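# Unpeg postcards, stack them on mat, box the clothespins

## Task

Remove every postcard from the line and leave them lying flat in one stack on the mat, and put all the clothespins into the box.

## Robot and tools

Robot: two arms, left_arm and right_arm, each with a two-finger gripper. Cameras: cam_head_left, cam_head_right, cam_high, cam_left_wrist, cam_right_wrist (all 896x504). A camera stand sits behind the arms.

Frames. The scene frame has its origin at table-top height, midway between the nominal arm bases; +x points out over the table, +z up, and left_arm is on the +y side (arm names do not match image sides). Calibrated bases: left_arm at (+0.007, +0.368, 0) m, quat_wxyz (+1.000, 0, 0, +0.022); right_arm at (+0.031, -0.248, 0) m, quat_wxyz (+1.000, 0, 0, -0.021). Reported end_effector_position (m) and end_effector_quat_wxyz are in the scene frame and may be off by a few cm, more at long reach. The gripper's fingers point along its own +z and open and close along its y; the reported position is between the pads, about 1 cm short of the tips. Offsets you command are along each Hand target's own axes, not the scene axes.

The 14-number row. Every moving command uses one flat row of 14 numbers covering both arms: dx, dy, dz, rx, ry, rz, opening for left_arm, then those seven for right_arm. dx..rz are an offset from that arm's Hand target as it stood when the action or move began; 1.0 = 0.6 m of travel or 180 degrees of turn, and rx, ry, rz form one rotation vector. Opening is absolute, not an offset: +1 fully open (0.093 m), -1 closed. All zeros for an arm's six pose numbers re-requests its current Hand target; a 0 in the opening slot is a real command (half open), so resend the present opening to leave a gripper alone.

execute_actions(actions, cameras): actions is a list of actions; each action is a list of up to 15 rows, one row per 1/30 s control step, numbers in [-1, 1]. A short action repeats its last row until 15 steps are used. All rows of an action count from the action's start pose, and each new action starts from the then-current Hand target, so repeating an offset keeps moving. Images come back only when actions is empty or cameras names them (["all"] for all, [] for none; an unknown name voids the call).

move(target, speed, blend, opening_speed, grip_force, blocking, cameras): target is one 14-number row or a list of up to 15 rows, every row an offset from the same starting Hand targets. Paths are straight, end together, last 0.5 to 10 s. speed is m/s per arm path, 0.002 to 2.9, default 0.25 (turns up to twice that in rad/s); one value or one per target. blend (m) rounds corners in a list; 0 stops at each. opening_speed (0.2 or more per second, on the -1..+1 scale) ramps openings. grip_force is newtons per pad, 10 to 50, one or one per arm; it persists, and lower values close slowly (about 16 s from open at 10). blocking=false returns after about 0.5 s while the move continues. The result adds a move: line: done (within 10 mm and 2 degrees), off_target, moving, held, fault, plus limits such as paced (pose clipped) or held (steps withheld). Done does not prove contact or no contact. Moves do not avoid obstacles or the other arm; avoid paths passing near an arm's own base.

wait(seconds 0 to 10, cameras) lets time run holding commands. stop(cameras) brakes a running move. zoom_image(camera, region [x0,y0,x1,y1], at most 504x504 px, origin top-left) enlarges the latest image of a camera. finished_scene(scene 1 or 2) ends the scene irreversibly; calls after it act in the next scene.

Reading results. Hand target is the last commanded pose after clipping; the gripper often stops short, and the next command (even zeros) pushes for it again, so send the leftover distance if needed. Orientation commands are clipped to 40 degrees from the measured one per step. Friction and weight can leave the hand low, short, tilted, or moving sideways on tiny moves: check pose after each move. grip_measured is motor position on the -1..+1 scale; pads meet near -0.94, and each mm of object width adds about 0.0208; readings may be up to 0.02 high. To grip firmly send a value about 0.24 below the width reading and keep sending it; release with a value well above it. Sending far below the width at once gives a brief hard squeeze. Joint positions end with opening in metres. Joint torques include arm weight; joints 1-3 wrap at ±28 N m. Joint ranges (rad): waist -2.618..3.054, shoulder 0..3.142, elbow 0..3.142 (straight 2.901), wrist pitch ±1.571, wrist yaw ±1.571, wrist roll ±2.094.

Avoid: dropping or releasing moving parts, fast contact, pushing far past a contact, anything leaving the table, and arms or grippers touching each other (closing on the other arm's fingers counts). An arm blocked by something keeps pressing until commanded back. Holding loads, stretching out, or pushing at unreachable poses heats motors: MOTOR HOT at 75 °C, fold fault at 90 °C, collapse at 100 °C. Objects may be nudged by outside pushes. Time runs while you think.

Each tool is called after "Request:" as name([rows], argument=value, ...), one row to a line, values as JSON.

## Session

Request:
execute_actions(actions=[])

Scene clock: 0.00 s.
left_arm: end_effector_position=(+0.3497, +0.2861, +0.2464) grip_measured=+1.000 end_effector_quat_wxyz=(+0.391, -0.015, +0.920, -0.004) | right_arm: end_effector_position=(+0.2952, -0.1293, +0.2215) grip_measured=+1.000 end_effector_quat_wxyz=(+0.466, +0.072, +0.862, +0.185)
Joint positions: left_arm=[-0.399 1.254 1.222 -0.769 -0.257 -0.283 0.093] | right_arm=[0.59 0.787 0.716 -0.462 0.219 0.588 0.093]
Joint velocities: within noise
Joint torques (N m): no reading
Heat: left arm: 36 °C; right arm: 46 °C.
Hand target: left_arm +0.3497, +0.2861, +0.2508; +0.395, -0.015, +0.918, -0.006 | right_arm +0.2953, -0.1291, +0.2249; +0.468, +0.072, +0.861, +0.187
Tool commands: left_gripper/opening=+1.0 right_gripper/opening=+1.0

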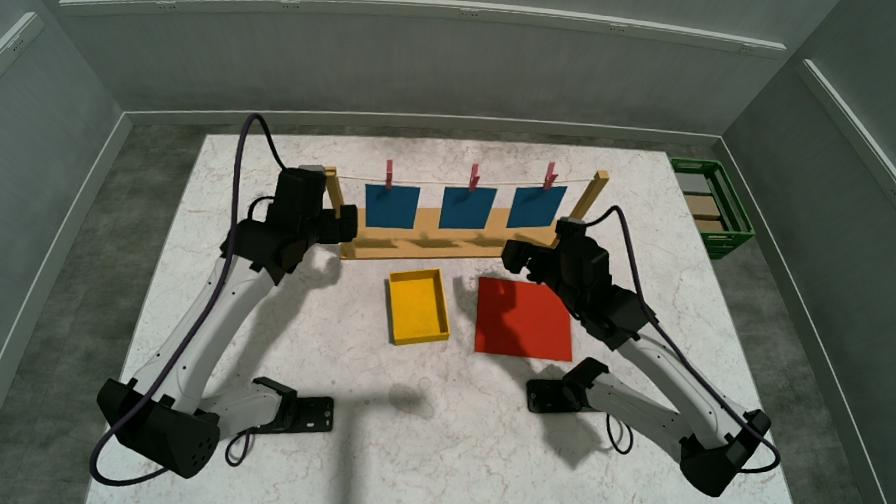

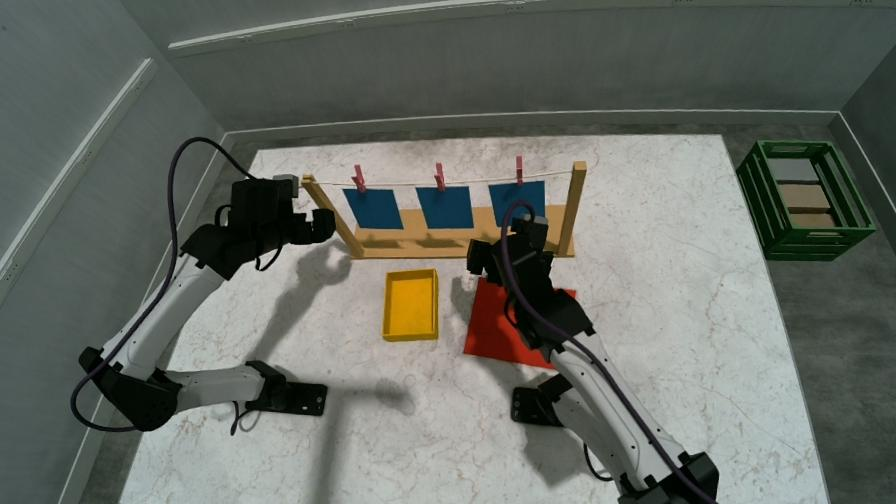

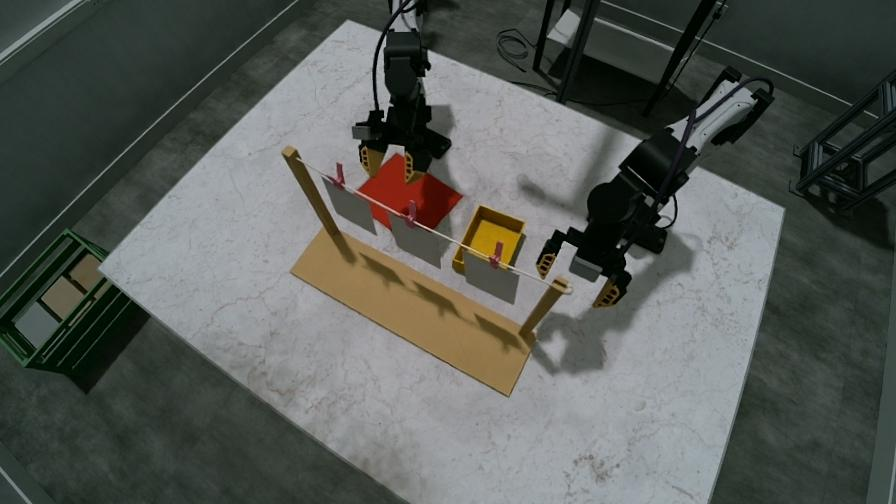

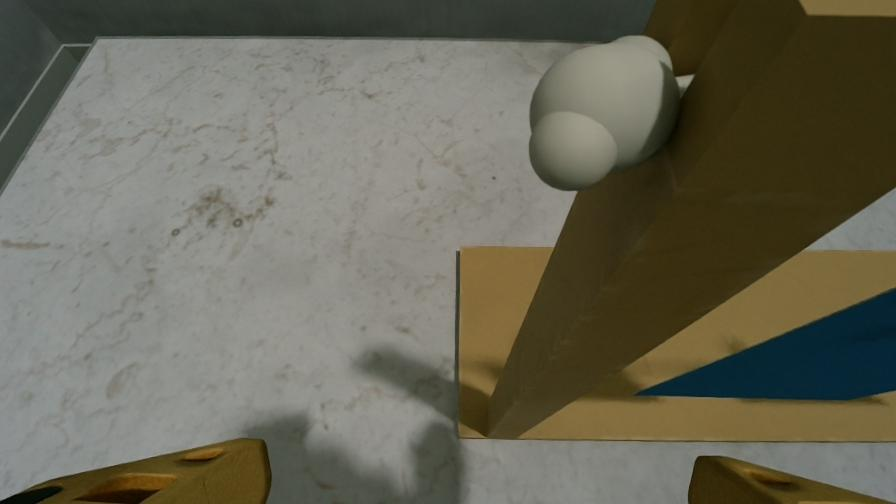

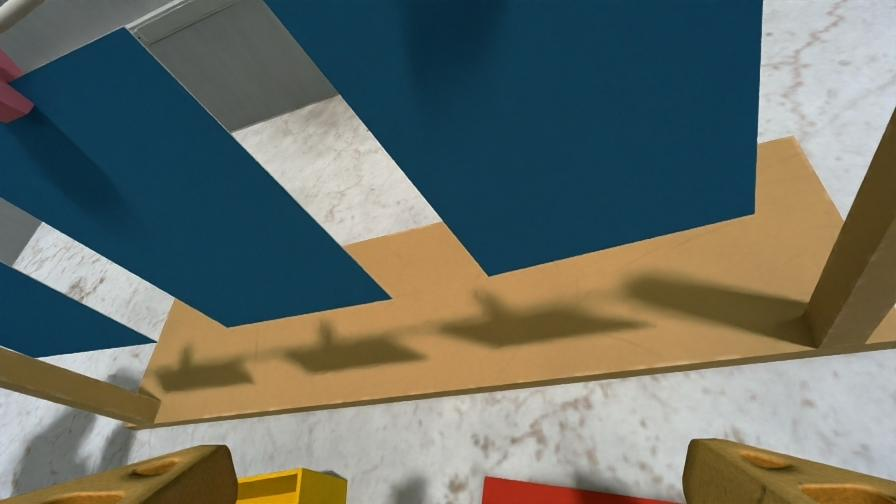

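Request:
move(target=[0.139,-0.07,-0.1685,0,0,0,1,-0.084,-0.3627,-0.1677,0,0,0,0], speed=0.25, grip_force=[20,20], cameras=["cam_head_left","cam_high"])

Scene clock: 36.83 s.
left_arm: end_effector_position=(+0.2190, +0.2395, +0.2533) grip_measured=+1.000 end_effector_quat_wxyz=(+0.387, -0.007, +0.922, -0.008) | right_arm: end_effector_position=(+0.2491, -0.3665, +0.2221) grip_measured=+0.002 end_effector_quat_wxyz=(+0.461, +0.078, +0.863, +0.190)
Joint positions: left_arm=[-0.988 1.03 1.174 -1.168 -0.611 -0.783 0.093] | right_arm=[-1.073 1.143 1 -1.169 -1.025 -0.788 0.045]
Joint torques (N m): left_arm=[-0.5 -1.18 9.24 1.26 -0.51 -0.22] | right_arm=[-0.5 -1.43 9.95 0.56 -0.66 -0.34]
Heat: left arm: 41 °C; right arm: 55 °C.
Hand target: left_arm +0.2200, +0.2413, +0.2606; +0.395, -0.016, +0.918, -0.006 | right_arm +0.2503, -0.3700, +0.2291; +0.468, +0.072, +0.861, +0.187
Off the commanded pose: left_arm 0.008 m, 1 deg | right_arm 0.008 m, 1 deg.
grip_force (N): 20, 20
move: done
Images, in order (width x height): cam_head_left 896x504, cam_high 896x504.

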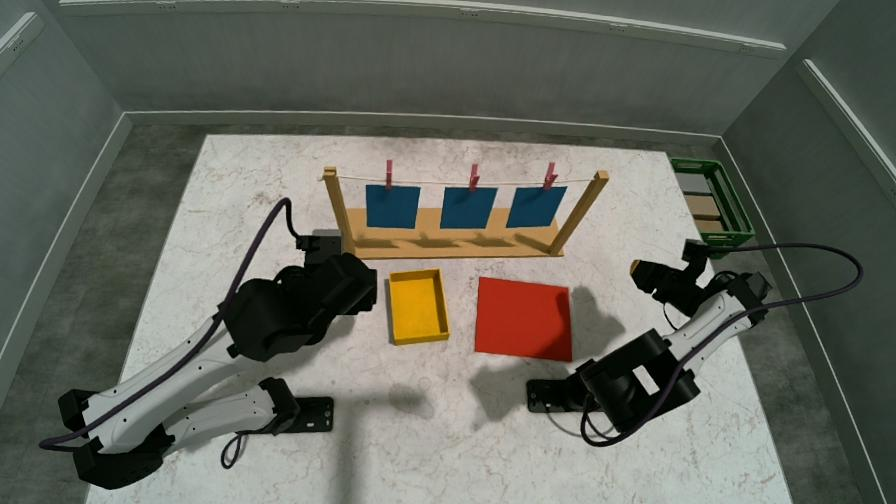

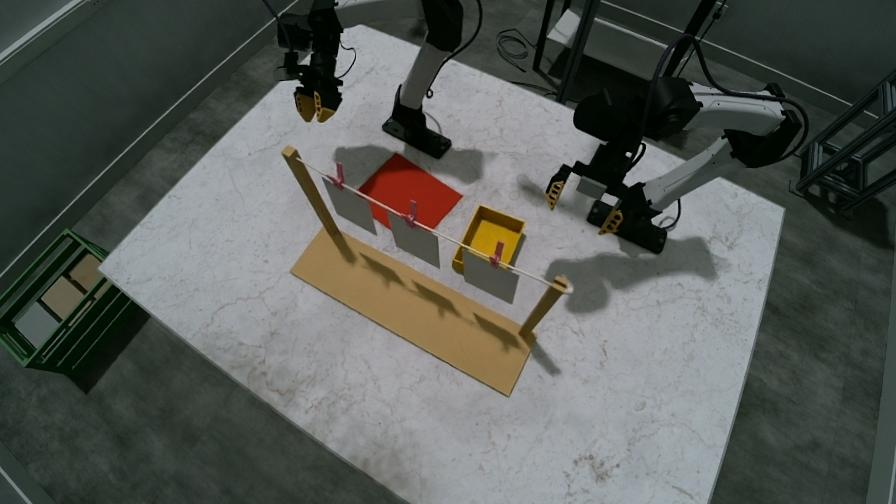

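Request:
execute_actions(actions=[], cameras=["cam_head_left","cam_high"])

Scene clock: 52.77 s.
left_arm: end_effector_position=(+0.2190, +0.2395, +0.2533) grip_measured=+1.000 end_effector_quat_wxyz=(+0.387, -0.007, +0.922, -0.008) | right_arm: end_effector_position=(+0.2491, -0.3665, +0.2221) grip_measured=+0.002 end_effector_quat_wxyz=(+0.461, +0.078, +0.863, +0.190)
Joint positions: left_arm=[-0.988 1.03 1.174 -1.168 -0.611 -0.783 0.093] | right_arm=[-1.073 1.143 1 -1.169 -1.025 -0.788 0.045]
Joint velocities: within noise
Joint torques (N m): left_arm=[-0.54 -1.18 9.22 1.25 -0.5 -0.23] | right_arm=[-0.5 -1.44 9.99 0.56 -0.66 -0.34]
Heat: left arm: 44 °C; right arm: 55 °C.
Hand target: left_arm +0.2200, +0.2413, +0.2606; +0.395, -0.016, +0.918, -0.006 | right_arm +0.2503, -0.3700, +0.2291; +0.468, +0.072, +0.861, +0.187
Tool commands: left_gripper/opening=+1.0 right_gripper/opening=+0.0
Off the commanded pose: left_arm 0.008 m, 1 deg | right_arm 0.008 m, 1 deg.
grip_force (N): 20, 20
Images, in order (width x height): cam_head_left 896x504, cam_high 896x504.

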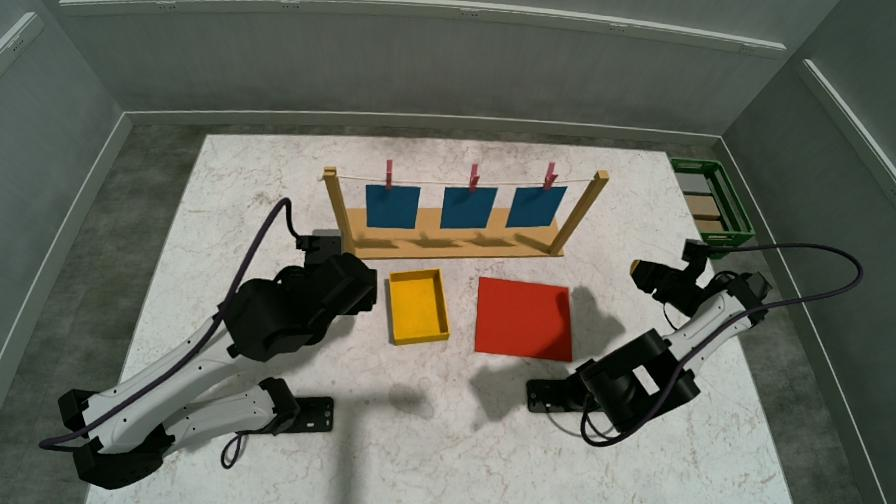

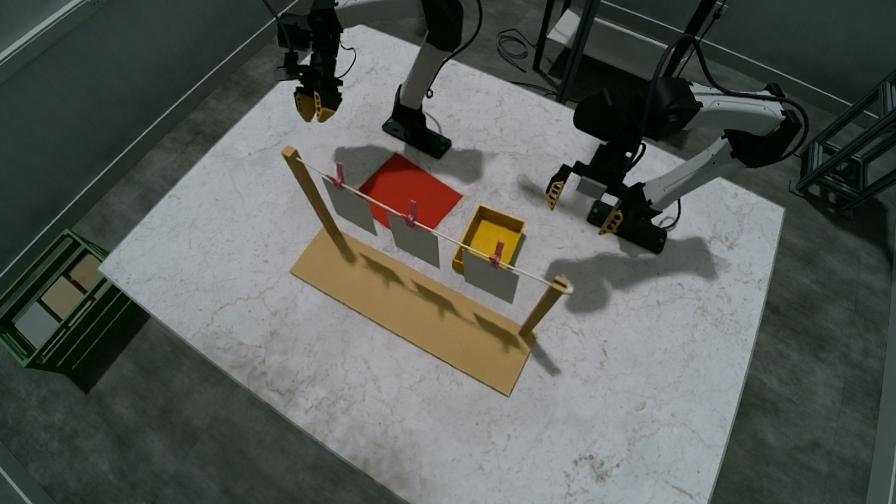

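Request:
move([
  [-0.0347,-0.3025,0.0725,0.436,-0.192,0.180,1,0,0,0,0,0,0,0],
  [0.0038,-0.5007,0.1717,0.436,-0.192,0.180,1,0,0,0,0,0,0,0],
], speed=0.25, blend=0.03, cameras=["cam_head_left","cam_high","cam_left_wrist"])

Scene clock: 59.30 s.
left_arm: end_effector_position=(+0.2938, -0.0551, +0.1905) grip_measured=+1.000 end_effector_quat_wxyz=(+0.522, +0.470, +0.537, -0.467) | right_arm: end_effector_position=(+0.2491, -0.3665, +0.2221) grip_measured=+0.002 end_effector_quat_wxyz=(+0.461, +0.078, +0.863, +0.190)
Joint positions: left_arm=[-0.809 1.905 0.938 0.942 0.683 0.005 0.093] | right_arm=[-1.073 1.143 1 -1.169 -1.025 -0.788 0.045]
Joint torques (N m): left_arm=[-0.23 -7.32 8.73 2.24 -0.08 -0.13] | right_arm=[-0.53 -1.44 9.99 0.56 -0.67 -0.34]
Heat: left arm: 44 °C; right arm: 55 °C.
Hand target: left_arm +0.3004, -0.0589, +0.1952; +0.535, +0.463, +0.533, -0.464 | right_arm +0.2503, -0.3700, +0.2291; +0.468, +0.072, +0.861, +0.187
Off the commanded pose: left_arm 0.009 m, 2 deg | right_arm 0.008 m, 1 deg.
grip_force (N): 20, 20
move: done
Images, in order (width x height): cam_head_left 896x504, cam_high 896x504, cam_left_wrist 896x504.

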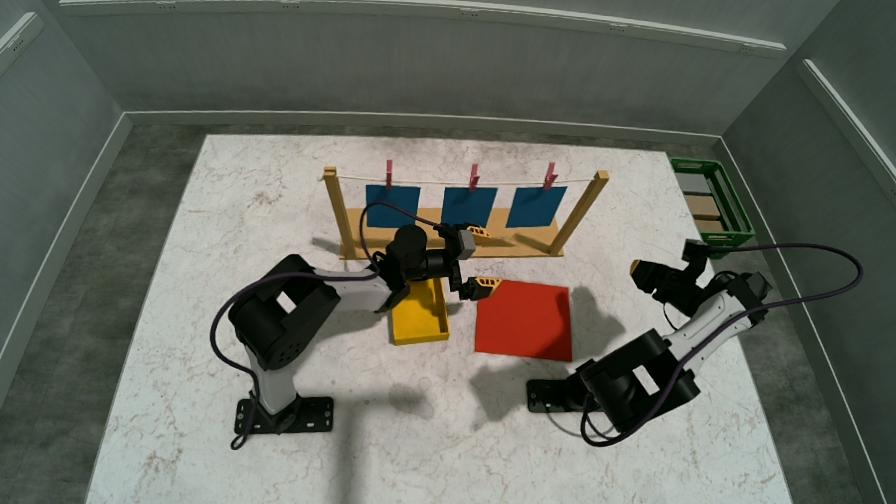

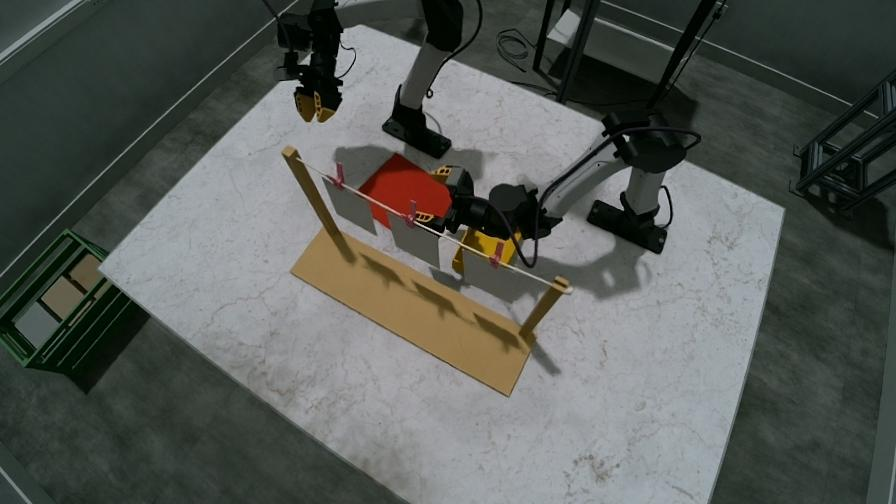

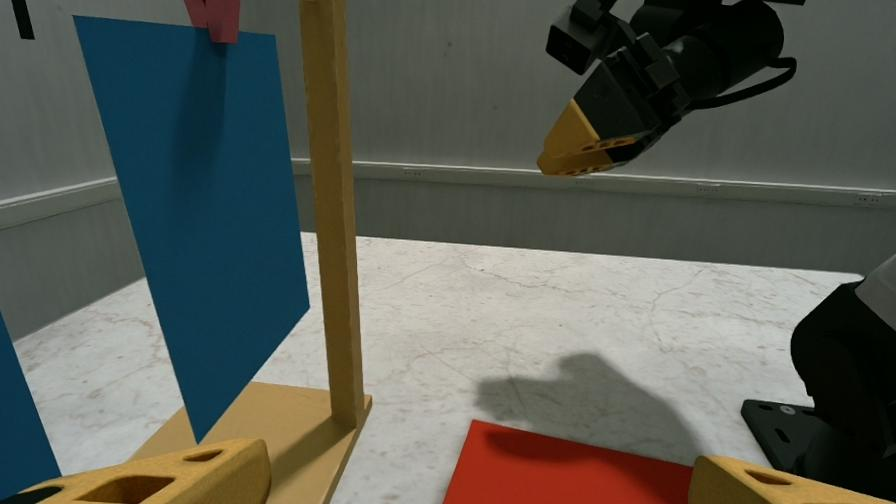

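Request:
move([
  [0,-0.0047,0.033,0,0,0,1,0,0,0,0,0,0,0],
  [0,0.1389,0.0533,0,0,0,1,0,0,0,0,0,0,0],
], speed=[0.1,0.08], cameras=["cam_head_left","cam_high","cam_left_wrist"])

Scene clock: 68.73 s.
left_arm: end_effector_position=(+0.3835, -0.0764, +0.2003) grip_measured=+1.000 end_effector_quat_wxyz=(+0.542, +0.462, +0.529, -0.460) | right_arm: end_effector_position=(+0.2491, -0.3665, +0.2221) grip_measured=+0.002 end_effector_quat_wxyz=(+0.461, +0.078, +0.863, +0.190)
Joint positions: left_arm=[-0.712 2.143 1.322 0.837 0.753 0.003 0.093] | right_arm=[-1.073 1.143 1 -1.169 -1.025 -0.788 0.045]
Joint torques (N m): left_arm=[0.21 -9.28 9.54 1.82 0.19 -0.12] | right_arm=[-0.51 -1.46 10 0.56 -0.67 -0.34]
Heat: left arm: 45 °C; right arm: 55 °C.
Hand target: left_arm +0.3874, -0.0789, +0.1952; +0.535, +0.463, +0.533, -0.464 | right_arm +0.2503, -0.3700, +0.2291; +0.468, +0.072, +0.861, +0.187
Off the commanded pose: left_arm 0.007 m, 1 deg | right_arm 0.008 m, 1 deg.
grip_force (N): 20, 20
move: done
Images, in order (width x height): cam_head_left 896x504, cam_high 896x504, cam_left_wrist 896x504.

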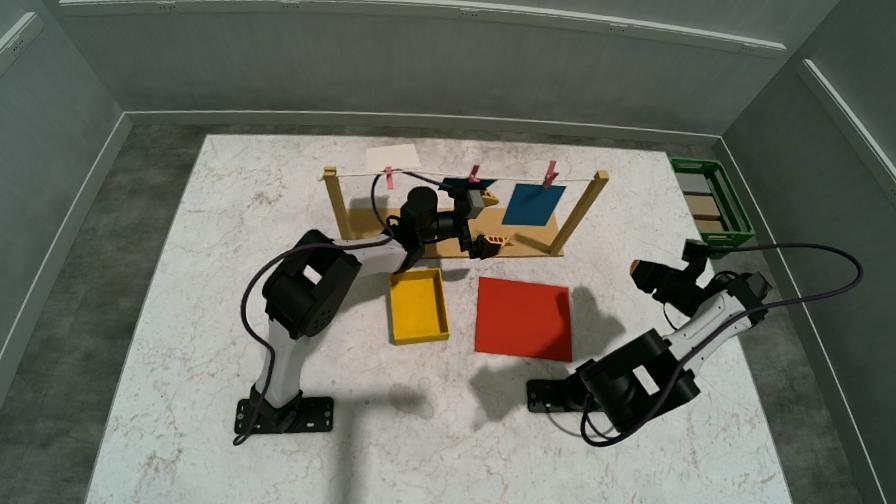

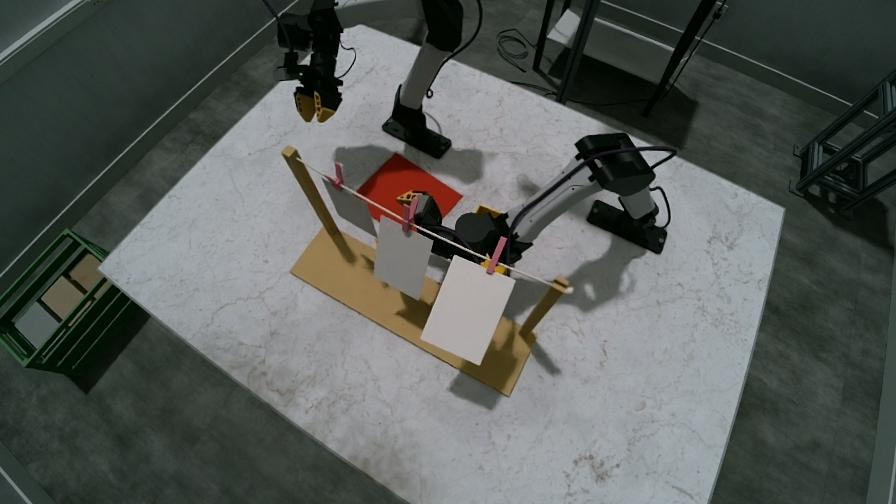

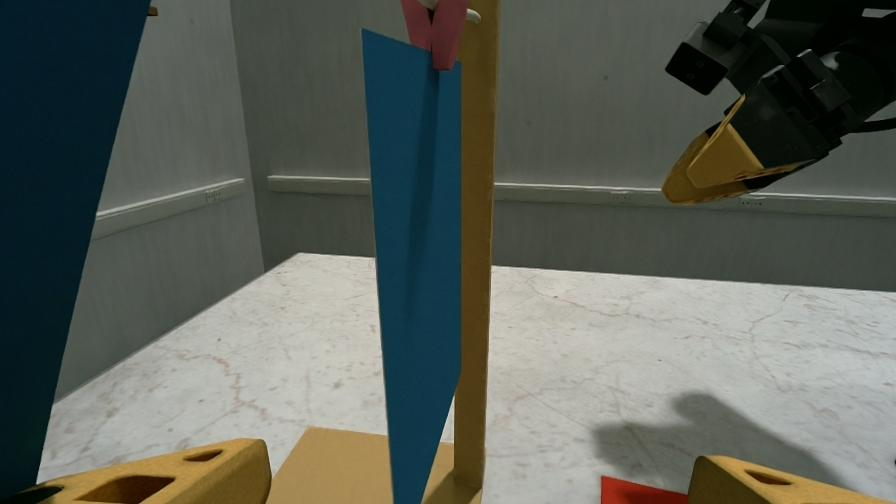

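Request:
move(target=[0.0167,0.0215,0.062,0,0,0,1,0,0,0,0,0,0,0], speed=0.08, cameras=["cam_head_left","cam_high","cam_left_wrist"])

Scene clock: 77.37 s.
left_arm: end_effector_position=(+0.3998, -0.1095, +0.1918) grip_measured=+1.000 end_effector_quat_wxyz=(+0.537, +0.469, +0.524, -0.467) | right_arm: end_effector_position=(+0.2491, -0.3665, +0.2221) grip_measured=+0.002 end_effector_quat_wxyz=(+0.461, +0.078, +0.863, +0.190)
Joint positions: left_arm=[-0.739 2.278 1.515 0.779 0.75 0.003 0.093] | right_arm=[-1.073 1.143 1 -1.169 -1.025 -0.788 0.045]
Joint torques (N m): left_arm=[-0.39 -10.35 9.61 1.91 -0.11 -0.11] | right_arm=[-0.54 -1.46 9.96 0.56 -0.66 -0.34]
Heat: left arm: 44 °C; right arm: 55 °C.
Hand target: left_arm +0.4054, -0.1140, +0.1856; +0.535, +0.463, +0.533, -0.464 | right_arm +0.2503, -0.3700, +0.2291; +0.468, +0.072, +0.861, +0.187
Off the commanded pose: left_arm 0.010 m, 1 deg | right_arm 0.008 m, 1 deg.
grip_force (N): 20, 20
move: done
Images, in order (width x height): cam_head_left 896x504, cam_high 896x504, cam_left_wrist 896x504.

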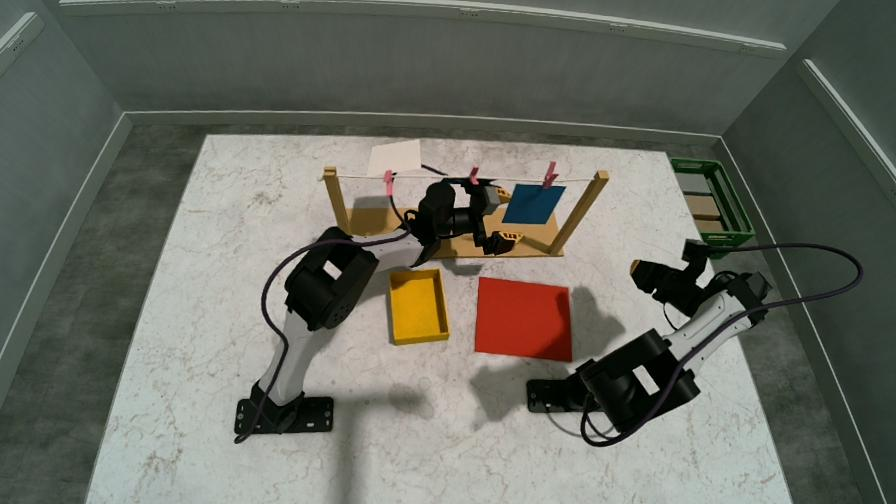

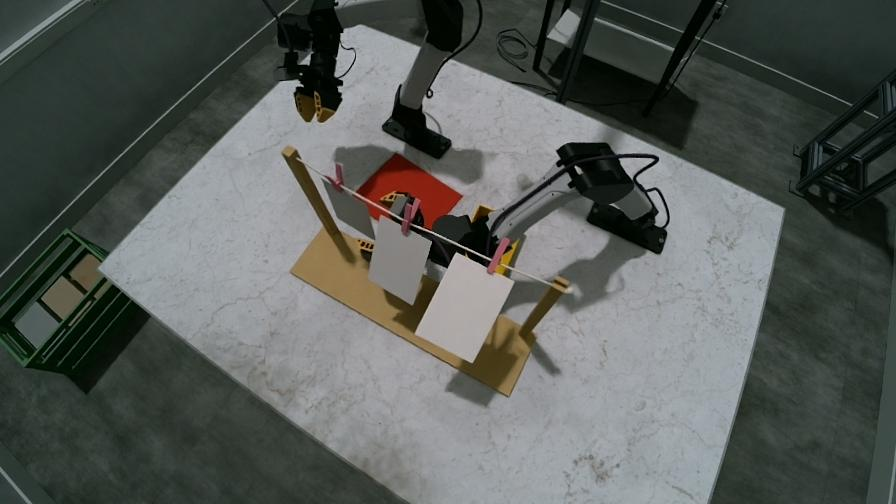

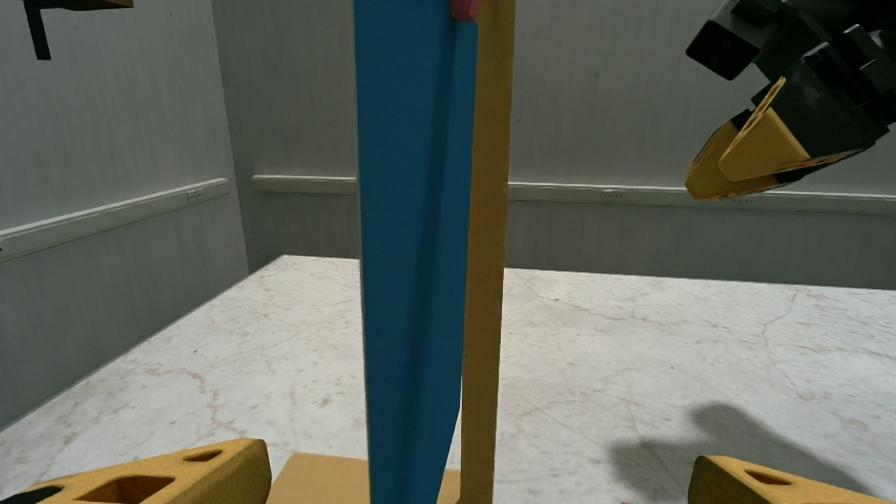

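Request:
move([
  [0,0.0231,0.0033,0,0,0,1,0,0,0,0,0,0,0],
  [0,0.0231,0.0033,0,0,0,-1,0,0,0,0,0,0,0],
], speed=0.06, cameras=["cam_head_left","cam_high","cam_left_wrist"])

Scene clock: 87.77 s.
left_arm: end_effector_position=(+0.4131, -0.1123, +0.1925) grip_measured=-0.186 end_effector_quat_wxyz=(+0.540, +0.466, +0.526, -0.464) | right_arm: end_effector_position=(+0.2491, -0.3665, +0.2221) grip_measured=+0.002 end_effector_quat_wxyz=(+0.461, +0.078, +0.863, +0.190)
Joint positions: left_arm=[-0.729 2.313 1.582 0.748 0.75 0.003 0.036] | right_arm=[-1.073 1.143 1 -1.169 -1.025 -0.788 0.045]
Joint velocities: left_arm=[-0.002 0.002 0.002 -0.051 -0.051 0.037 -0.011] | right_arm=[within noise]
Joint torques (N m): left_arm=[0.32 -10.48 9.74 1.87 0.09 -0.11] | right_arm=[-0.53 -1.42 9.98 0.56 -0.67 -0.33]
Heat: left arm: 45 °C; right arm: 56 °C.
Hand target: left_arm +0.4194, -0.1139, +0.1856; +0.535, +0.463, +0.533, -0.464 | right_arm +0.2503, -0.3700, +0.2291; +0.468, +0.072, +0.861, +0.187
Off the commanded pose: left_arm 0.009 m, 1 deg | right_arm 0.008 m, 1 deg.
grip_force (N): 20, 20
move: moving (left_arm; no rest 5 s after target 2's new opening was sent)
Images, in order (width x height): cam_head_left 896x504, cam_high 896x504, cam_left_wrist 896x504.

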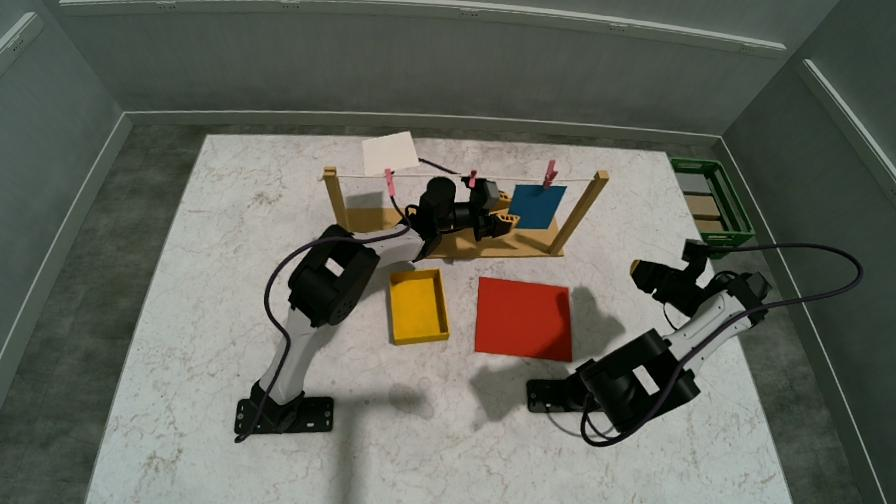

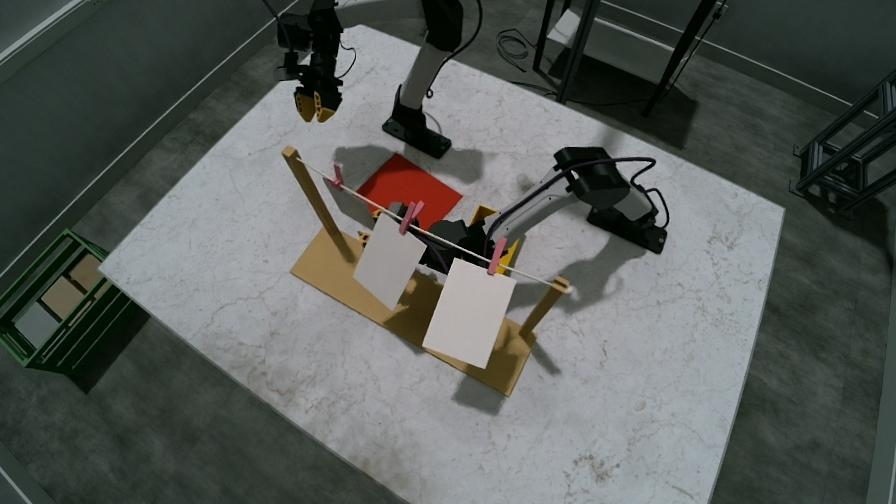

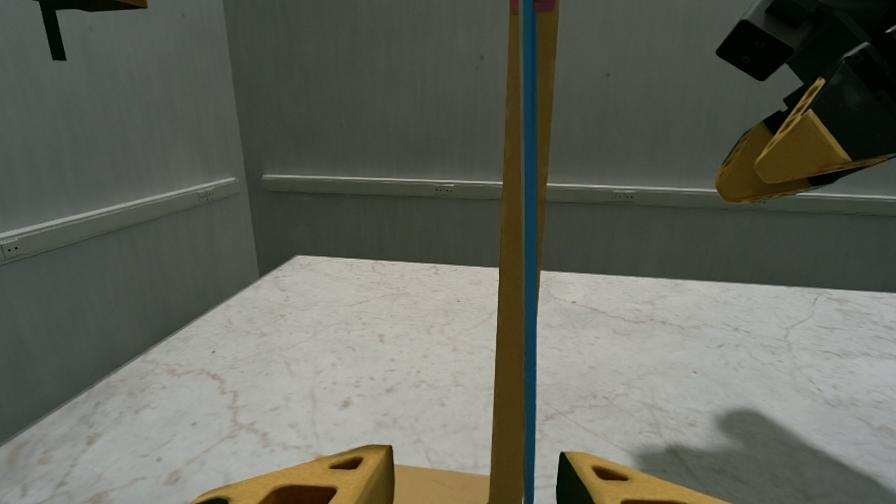

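Request:
wait(seconds=5, cameras=["cam_head_left","cam_left_wrist"])

Scene clock: 97.00 s.
left_arm: end_effector_position=(+0.4131, -0.1123, +0.1925) grip_measured=-0.972 end_effector_quat_wxyz=(+0.540, +0.466, +0.526, -0.464) | right_arm: end_effector_position=(+0.2491, -0.3665, +0.2221) grip_measured=+0.002 end_effector_quat_wxyz=(+0.461, +0.078, +0.863, +0.190)
Joint positions: left_arm=[-0.729 2.313 1.582 0.748 0.75 0.003 0] | right_arm=[-1.073 1.143 1 -1.169 -1.025 -0.788 0.045]
Joint torques (N m): left_arm=[0.29 -10.5 9.76 1.86 0.08 -0.11] | right_arm=[-0.49 -1.47 10 0.57 -0.66 -0.35]
Heat: left arm: 46 °C; right arm: 56 °C.
Hand target: left_arm +0.4194, -0.1139, +0.1856; +0.535, +0.463, +0.533, -0.464 | right_arm +0.2503, -0.3700, +0.2291; +0.468, +0.072, +0.861, +0.187
Tool commands: left_gripper/opening=-1.0 right_gripper/opening=+0.0
Off the commanded pose: left_arm 0.009 m, 1 deg | right_arm 0.008 m, 1 deg.
grip_force (N): 20, 20
wait: 5.00 s; at rest from the start
Images, in order (width x height): cam_head_left 896x504, cam_left_wrist 896x504.

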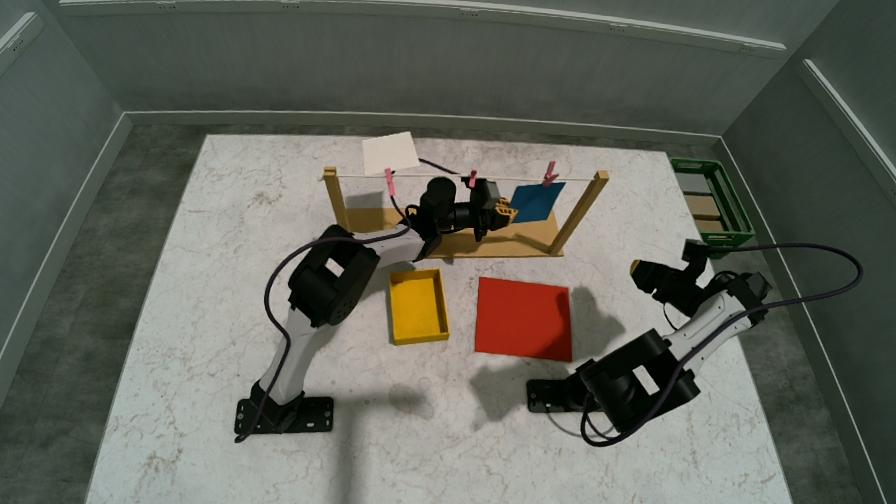

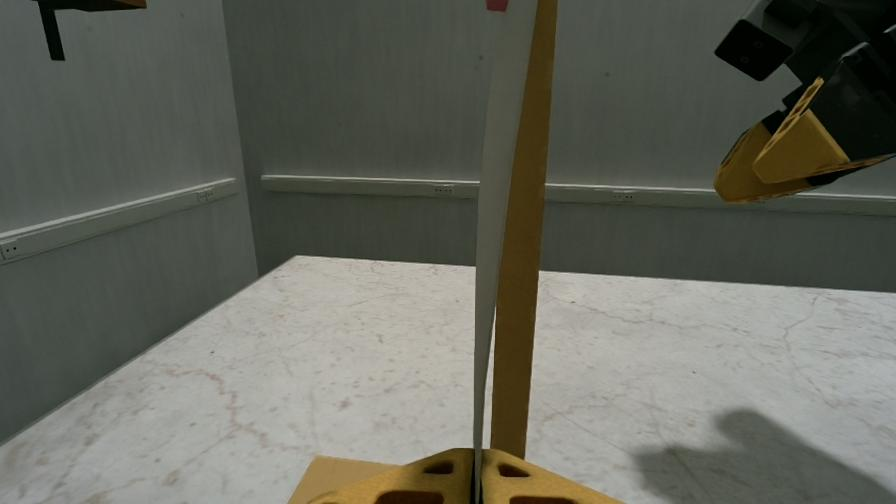

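Request:
move(target=[0.085,0,0,0,0,0,-1,0,0,0,0,0,0,0], speed=0.05, cameras=["cam_head_left","cam_high","cam_left_wrist"])

Scene clock: 100.80 s.
left_arm: end_effector_position=(+0.4177, -0.1160, +0.1471) grip_measured=-0.972 end_effector_quat_wxyz=(+0.537, +0.466, +0.528, -0.464) | right_arm: end_effector_position=(+0.2491, -0.3665, +0.2221) grip_measured=+0.002 end_effector_quat_wxyz=(+0.461, +0.078, +0.863, +0.190)
Joint positions: left_arm=[-0.729 2.422 1.582 0.85 0.75 0.003 0] | right_arm=[-1.073 1.143 1 -1.169 -1.025 -0.788 0.045]
Joint torques (N m): left_arm=[0.24 -11.03 6.53 2.23 0.09 -0.11] | right_arm=[-0.5 -1.44 9.99 0.57 -0.67 -0.33]
Heat: left arm: 46 °C; right arm: 56 °C.
Hand target: left_arm +0.4195, -0.1141, +0.1345; +0.535, +0.463, +0.533, -0.464 | right_arm +0.2503, -0.3700, +0.2291; +0.468, +0.072, +0.861, +0.187
Off the commanded pose: left_arm 0.013 m, 1 deg | right_arm 0.008 m, 1 deg.
grip_force (N): 20, 20
move: off_target (left_arm)
Images, in order (width x height): cam_head_left 896x504, cam_high 896x504, cam_left_wrist 896x504.

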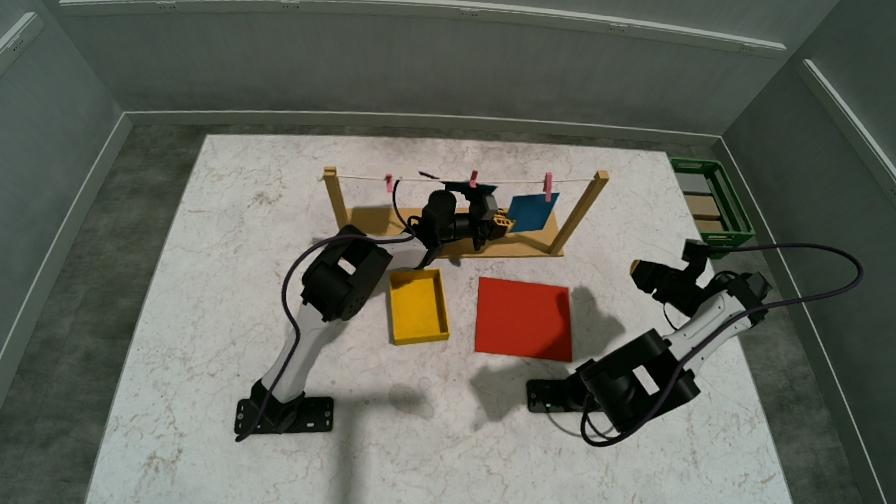

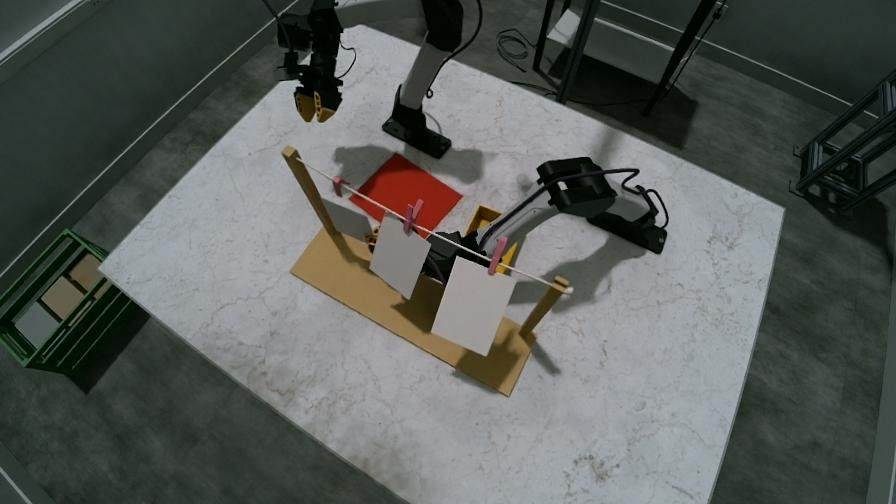

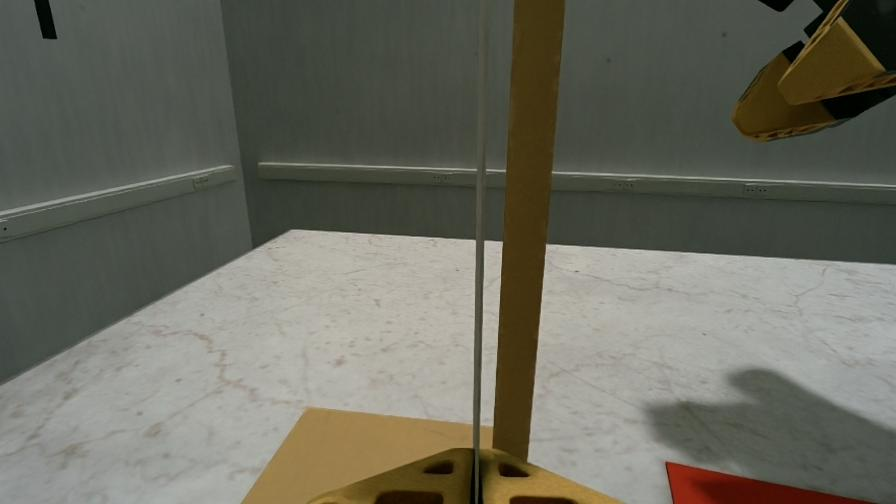

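Request:
move([
  [0.0333,0,0,0,0,0,-1,0,0,0,0,0,0,0],
  [0.0333,-0.2145,-0.0303,0,0,0,-1,0,0,0,0,0,0,0],
], speed=[0.06,0.12], blend=0.01, cameras=["cam_head_left","cam_high","cam_left_wrist"])

Scene clock: 105.97 s.
left_arm: end_effector_position=(+0.2855, -0.1157, +0.0892) grip_measured=-0.972 end_effector_quat_wxyz=(+0.510, +0.473, +0.547, -0.466) | right_arm: end_effector_position=(+0.2491, -0.3665, +0.2221) grip_measured=+0.002 end_effector_quat_wxyz=(+0.461, +0.078, +0.863, +0.190)
Joint positions: left_arm=[-0.929 2.296 1.072 1.169 0.567 0.003 0] | right_arm=[-1.073 1.143 1 -1.169 -1.025 -0.788 0.045]
Joint torques (N m): left_arm=[0.05 -14.16 5.31 2.32 -0.09 -0.11] | right_arm=[-0.51 -1.46 10 0.57 -0.67 -0.33]
Heat: left arm: 45 °C; right arm: 57 °C.
Hand target: left_arm +0.2894, -0.1143, +0.1144; +0.535, +0.463, +0.533, -0.464 | right_arm +0.2503, -0.3700, +0.2291; +0.468, +0.072, +0.861, +0.187
Off the commanded pose: left_arm 0.026 m, 4 deg | right_arm 0.008 m, 1 deg.
grip_force (N): 20, 20
move: off_target (left_arm)
Images, in order (width x height): cam_head_left 896x504, cam_high 896x504, cam_left_wrist 896x504.

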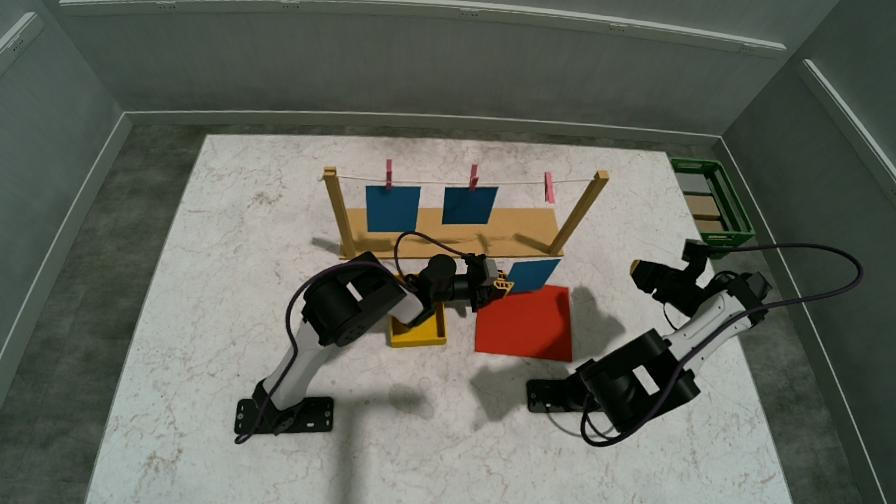

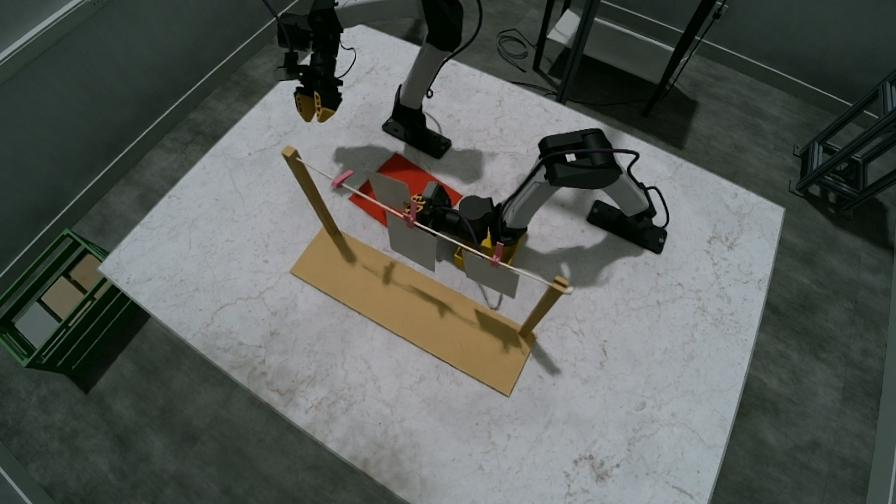

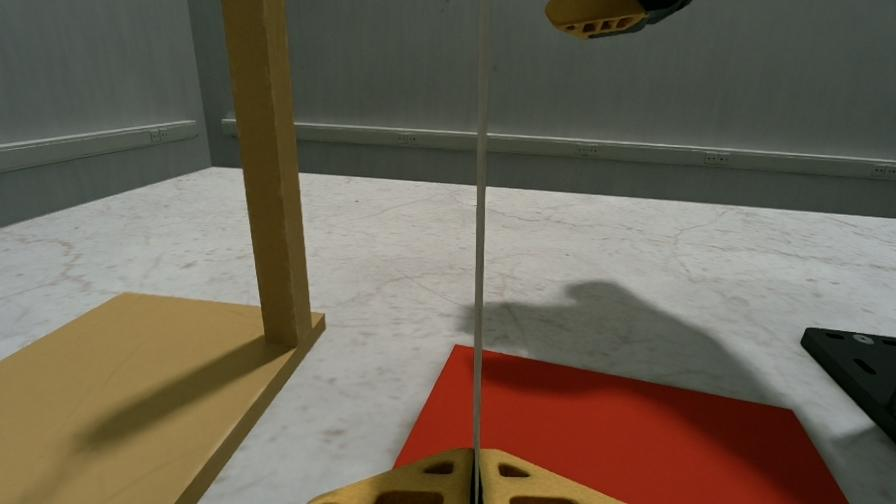

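Request:
move([
  [-0.1267,-0.009,-0.042,0,0,0,-1,0,0,0,0,0,0,0],
  [-0.1267,-0.009,-0.042,0.094,0.124,0.487,-1,0,0,0,0,0,0,0],
], speed=[0.15,0.4], blend=0.03, cameras=["cam_head_left","cam_high","cam_left_wrist"])

Scene clock: 124.27 s.
left_arm: end_effector_position=(+0.2804, -0.0881, +0.1637) grip_measured=-0.972 end_effector_quat_wxyz=(+0.519, +0.848, +0.096, +0.040) | right_arm: end_effector_position=(+0.2491, -0.3665, +0.2221) grip_measured=+0.002 end_effector_quat_wxyz=(+0.461, +0.078, +0.863, +0.190)
Joint positions: left_arm=[-0.944 1.855 1.255 0.074 0.423 1.769 0] | right_arm=[-1.073 1.143 1 -1.169 -1.025 -0.788 0.045]
Joint torques (N m): left_arm=[-0.39 -12.3 10.09 1.84 0.25 -0.01] | right_arm=[-0.51 -1.47 10.02 0.56 -0.66 -0.35]
Heat: left arm: 54 °C; right arm: 57 °C.
Hand target: left_arm +0.2805, -0.0899, +0.1905; +0.535, +0.839, +0.085, +0.055 | right_arm +0.2503, -0.3700, +0.2291; +0.468, +0.072, +0.861, +0.187
Off the commanded pose: left_arm 0.027 m, 3 deg | right_arm 0.008 m, 1 deg.
grip_force (N): 20, 20
move: off_target (left_arm)
Images, in order (width x height): cam_head_left 896x504, cam_high 896x504, cam_left_wrist 896x504.

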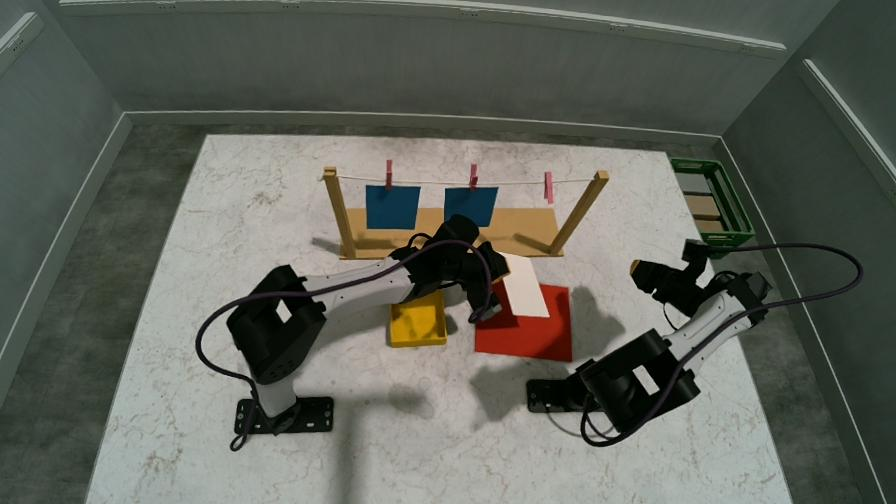

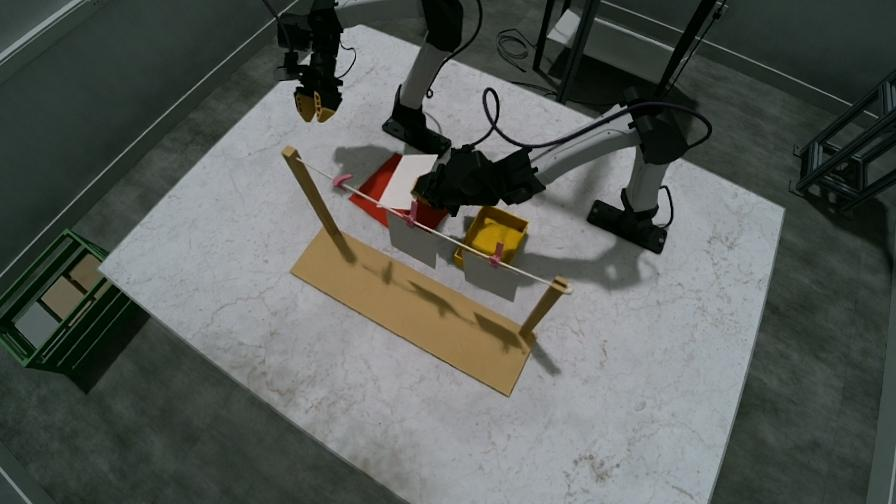

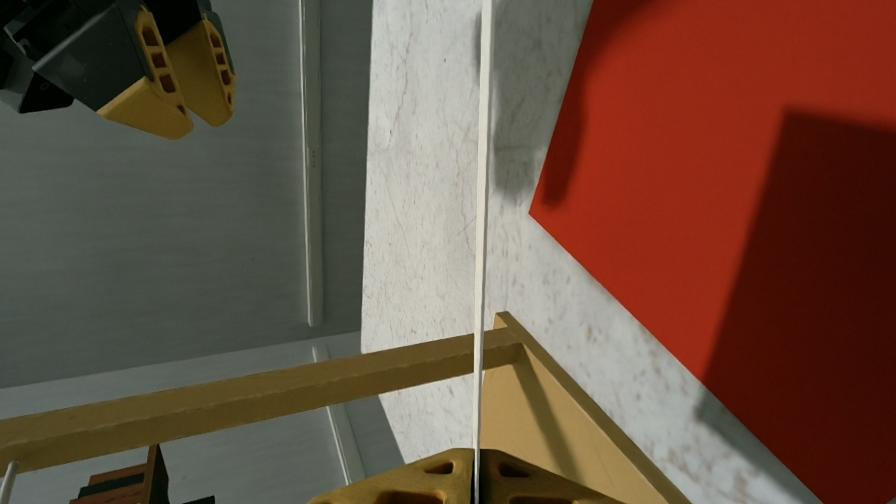

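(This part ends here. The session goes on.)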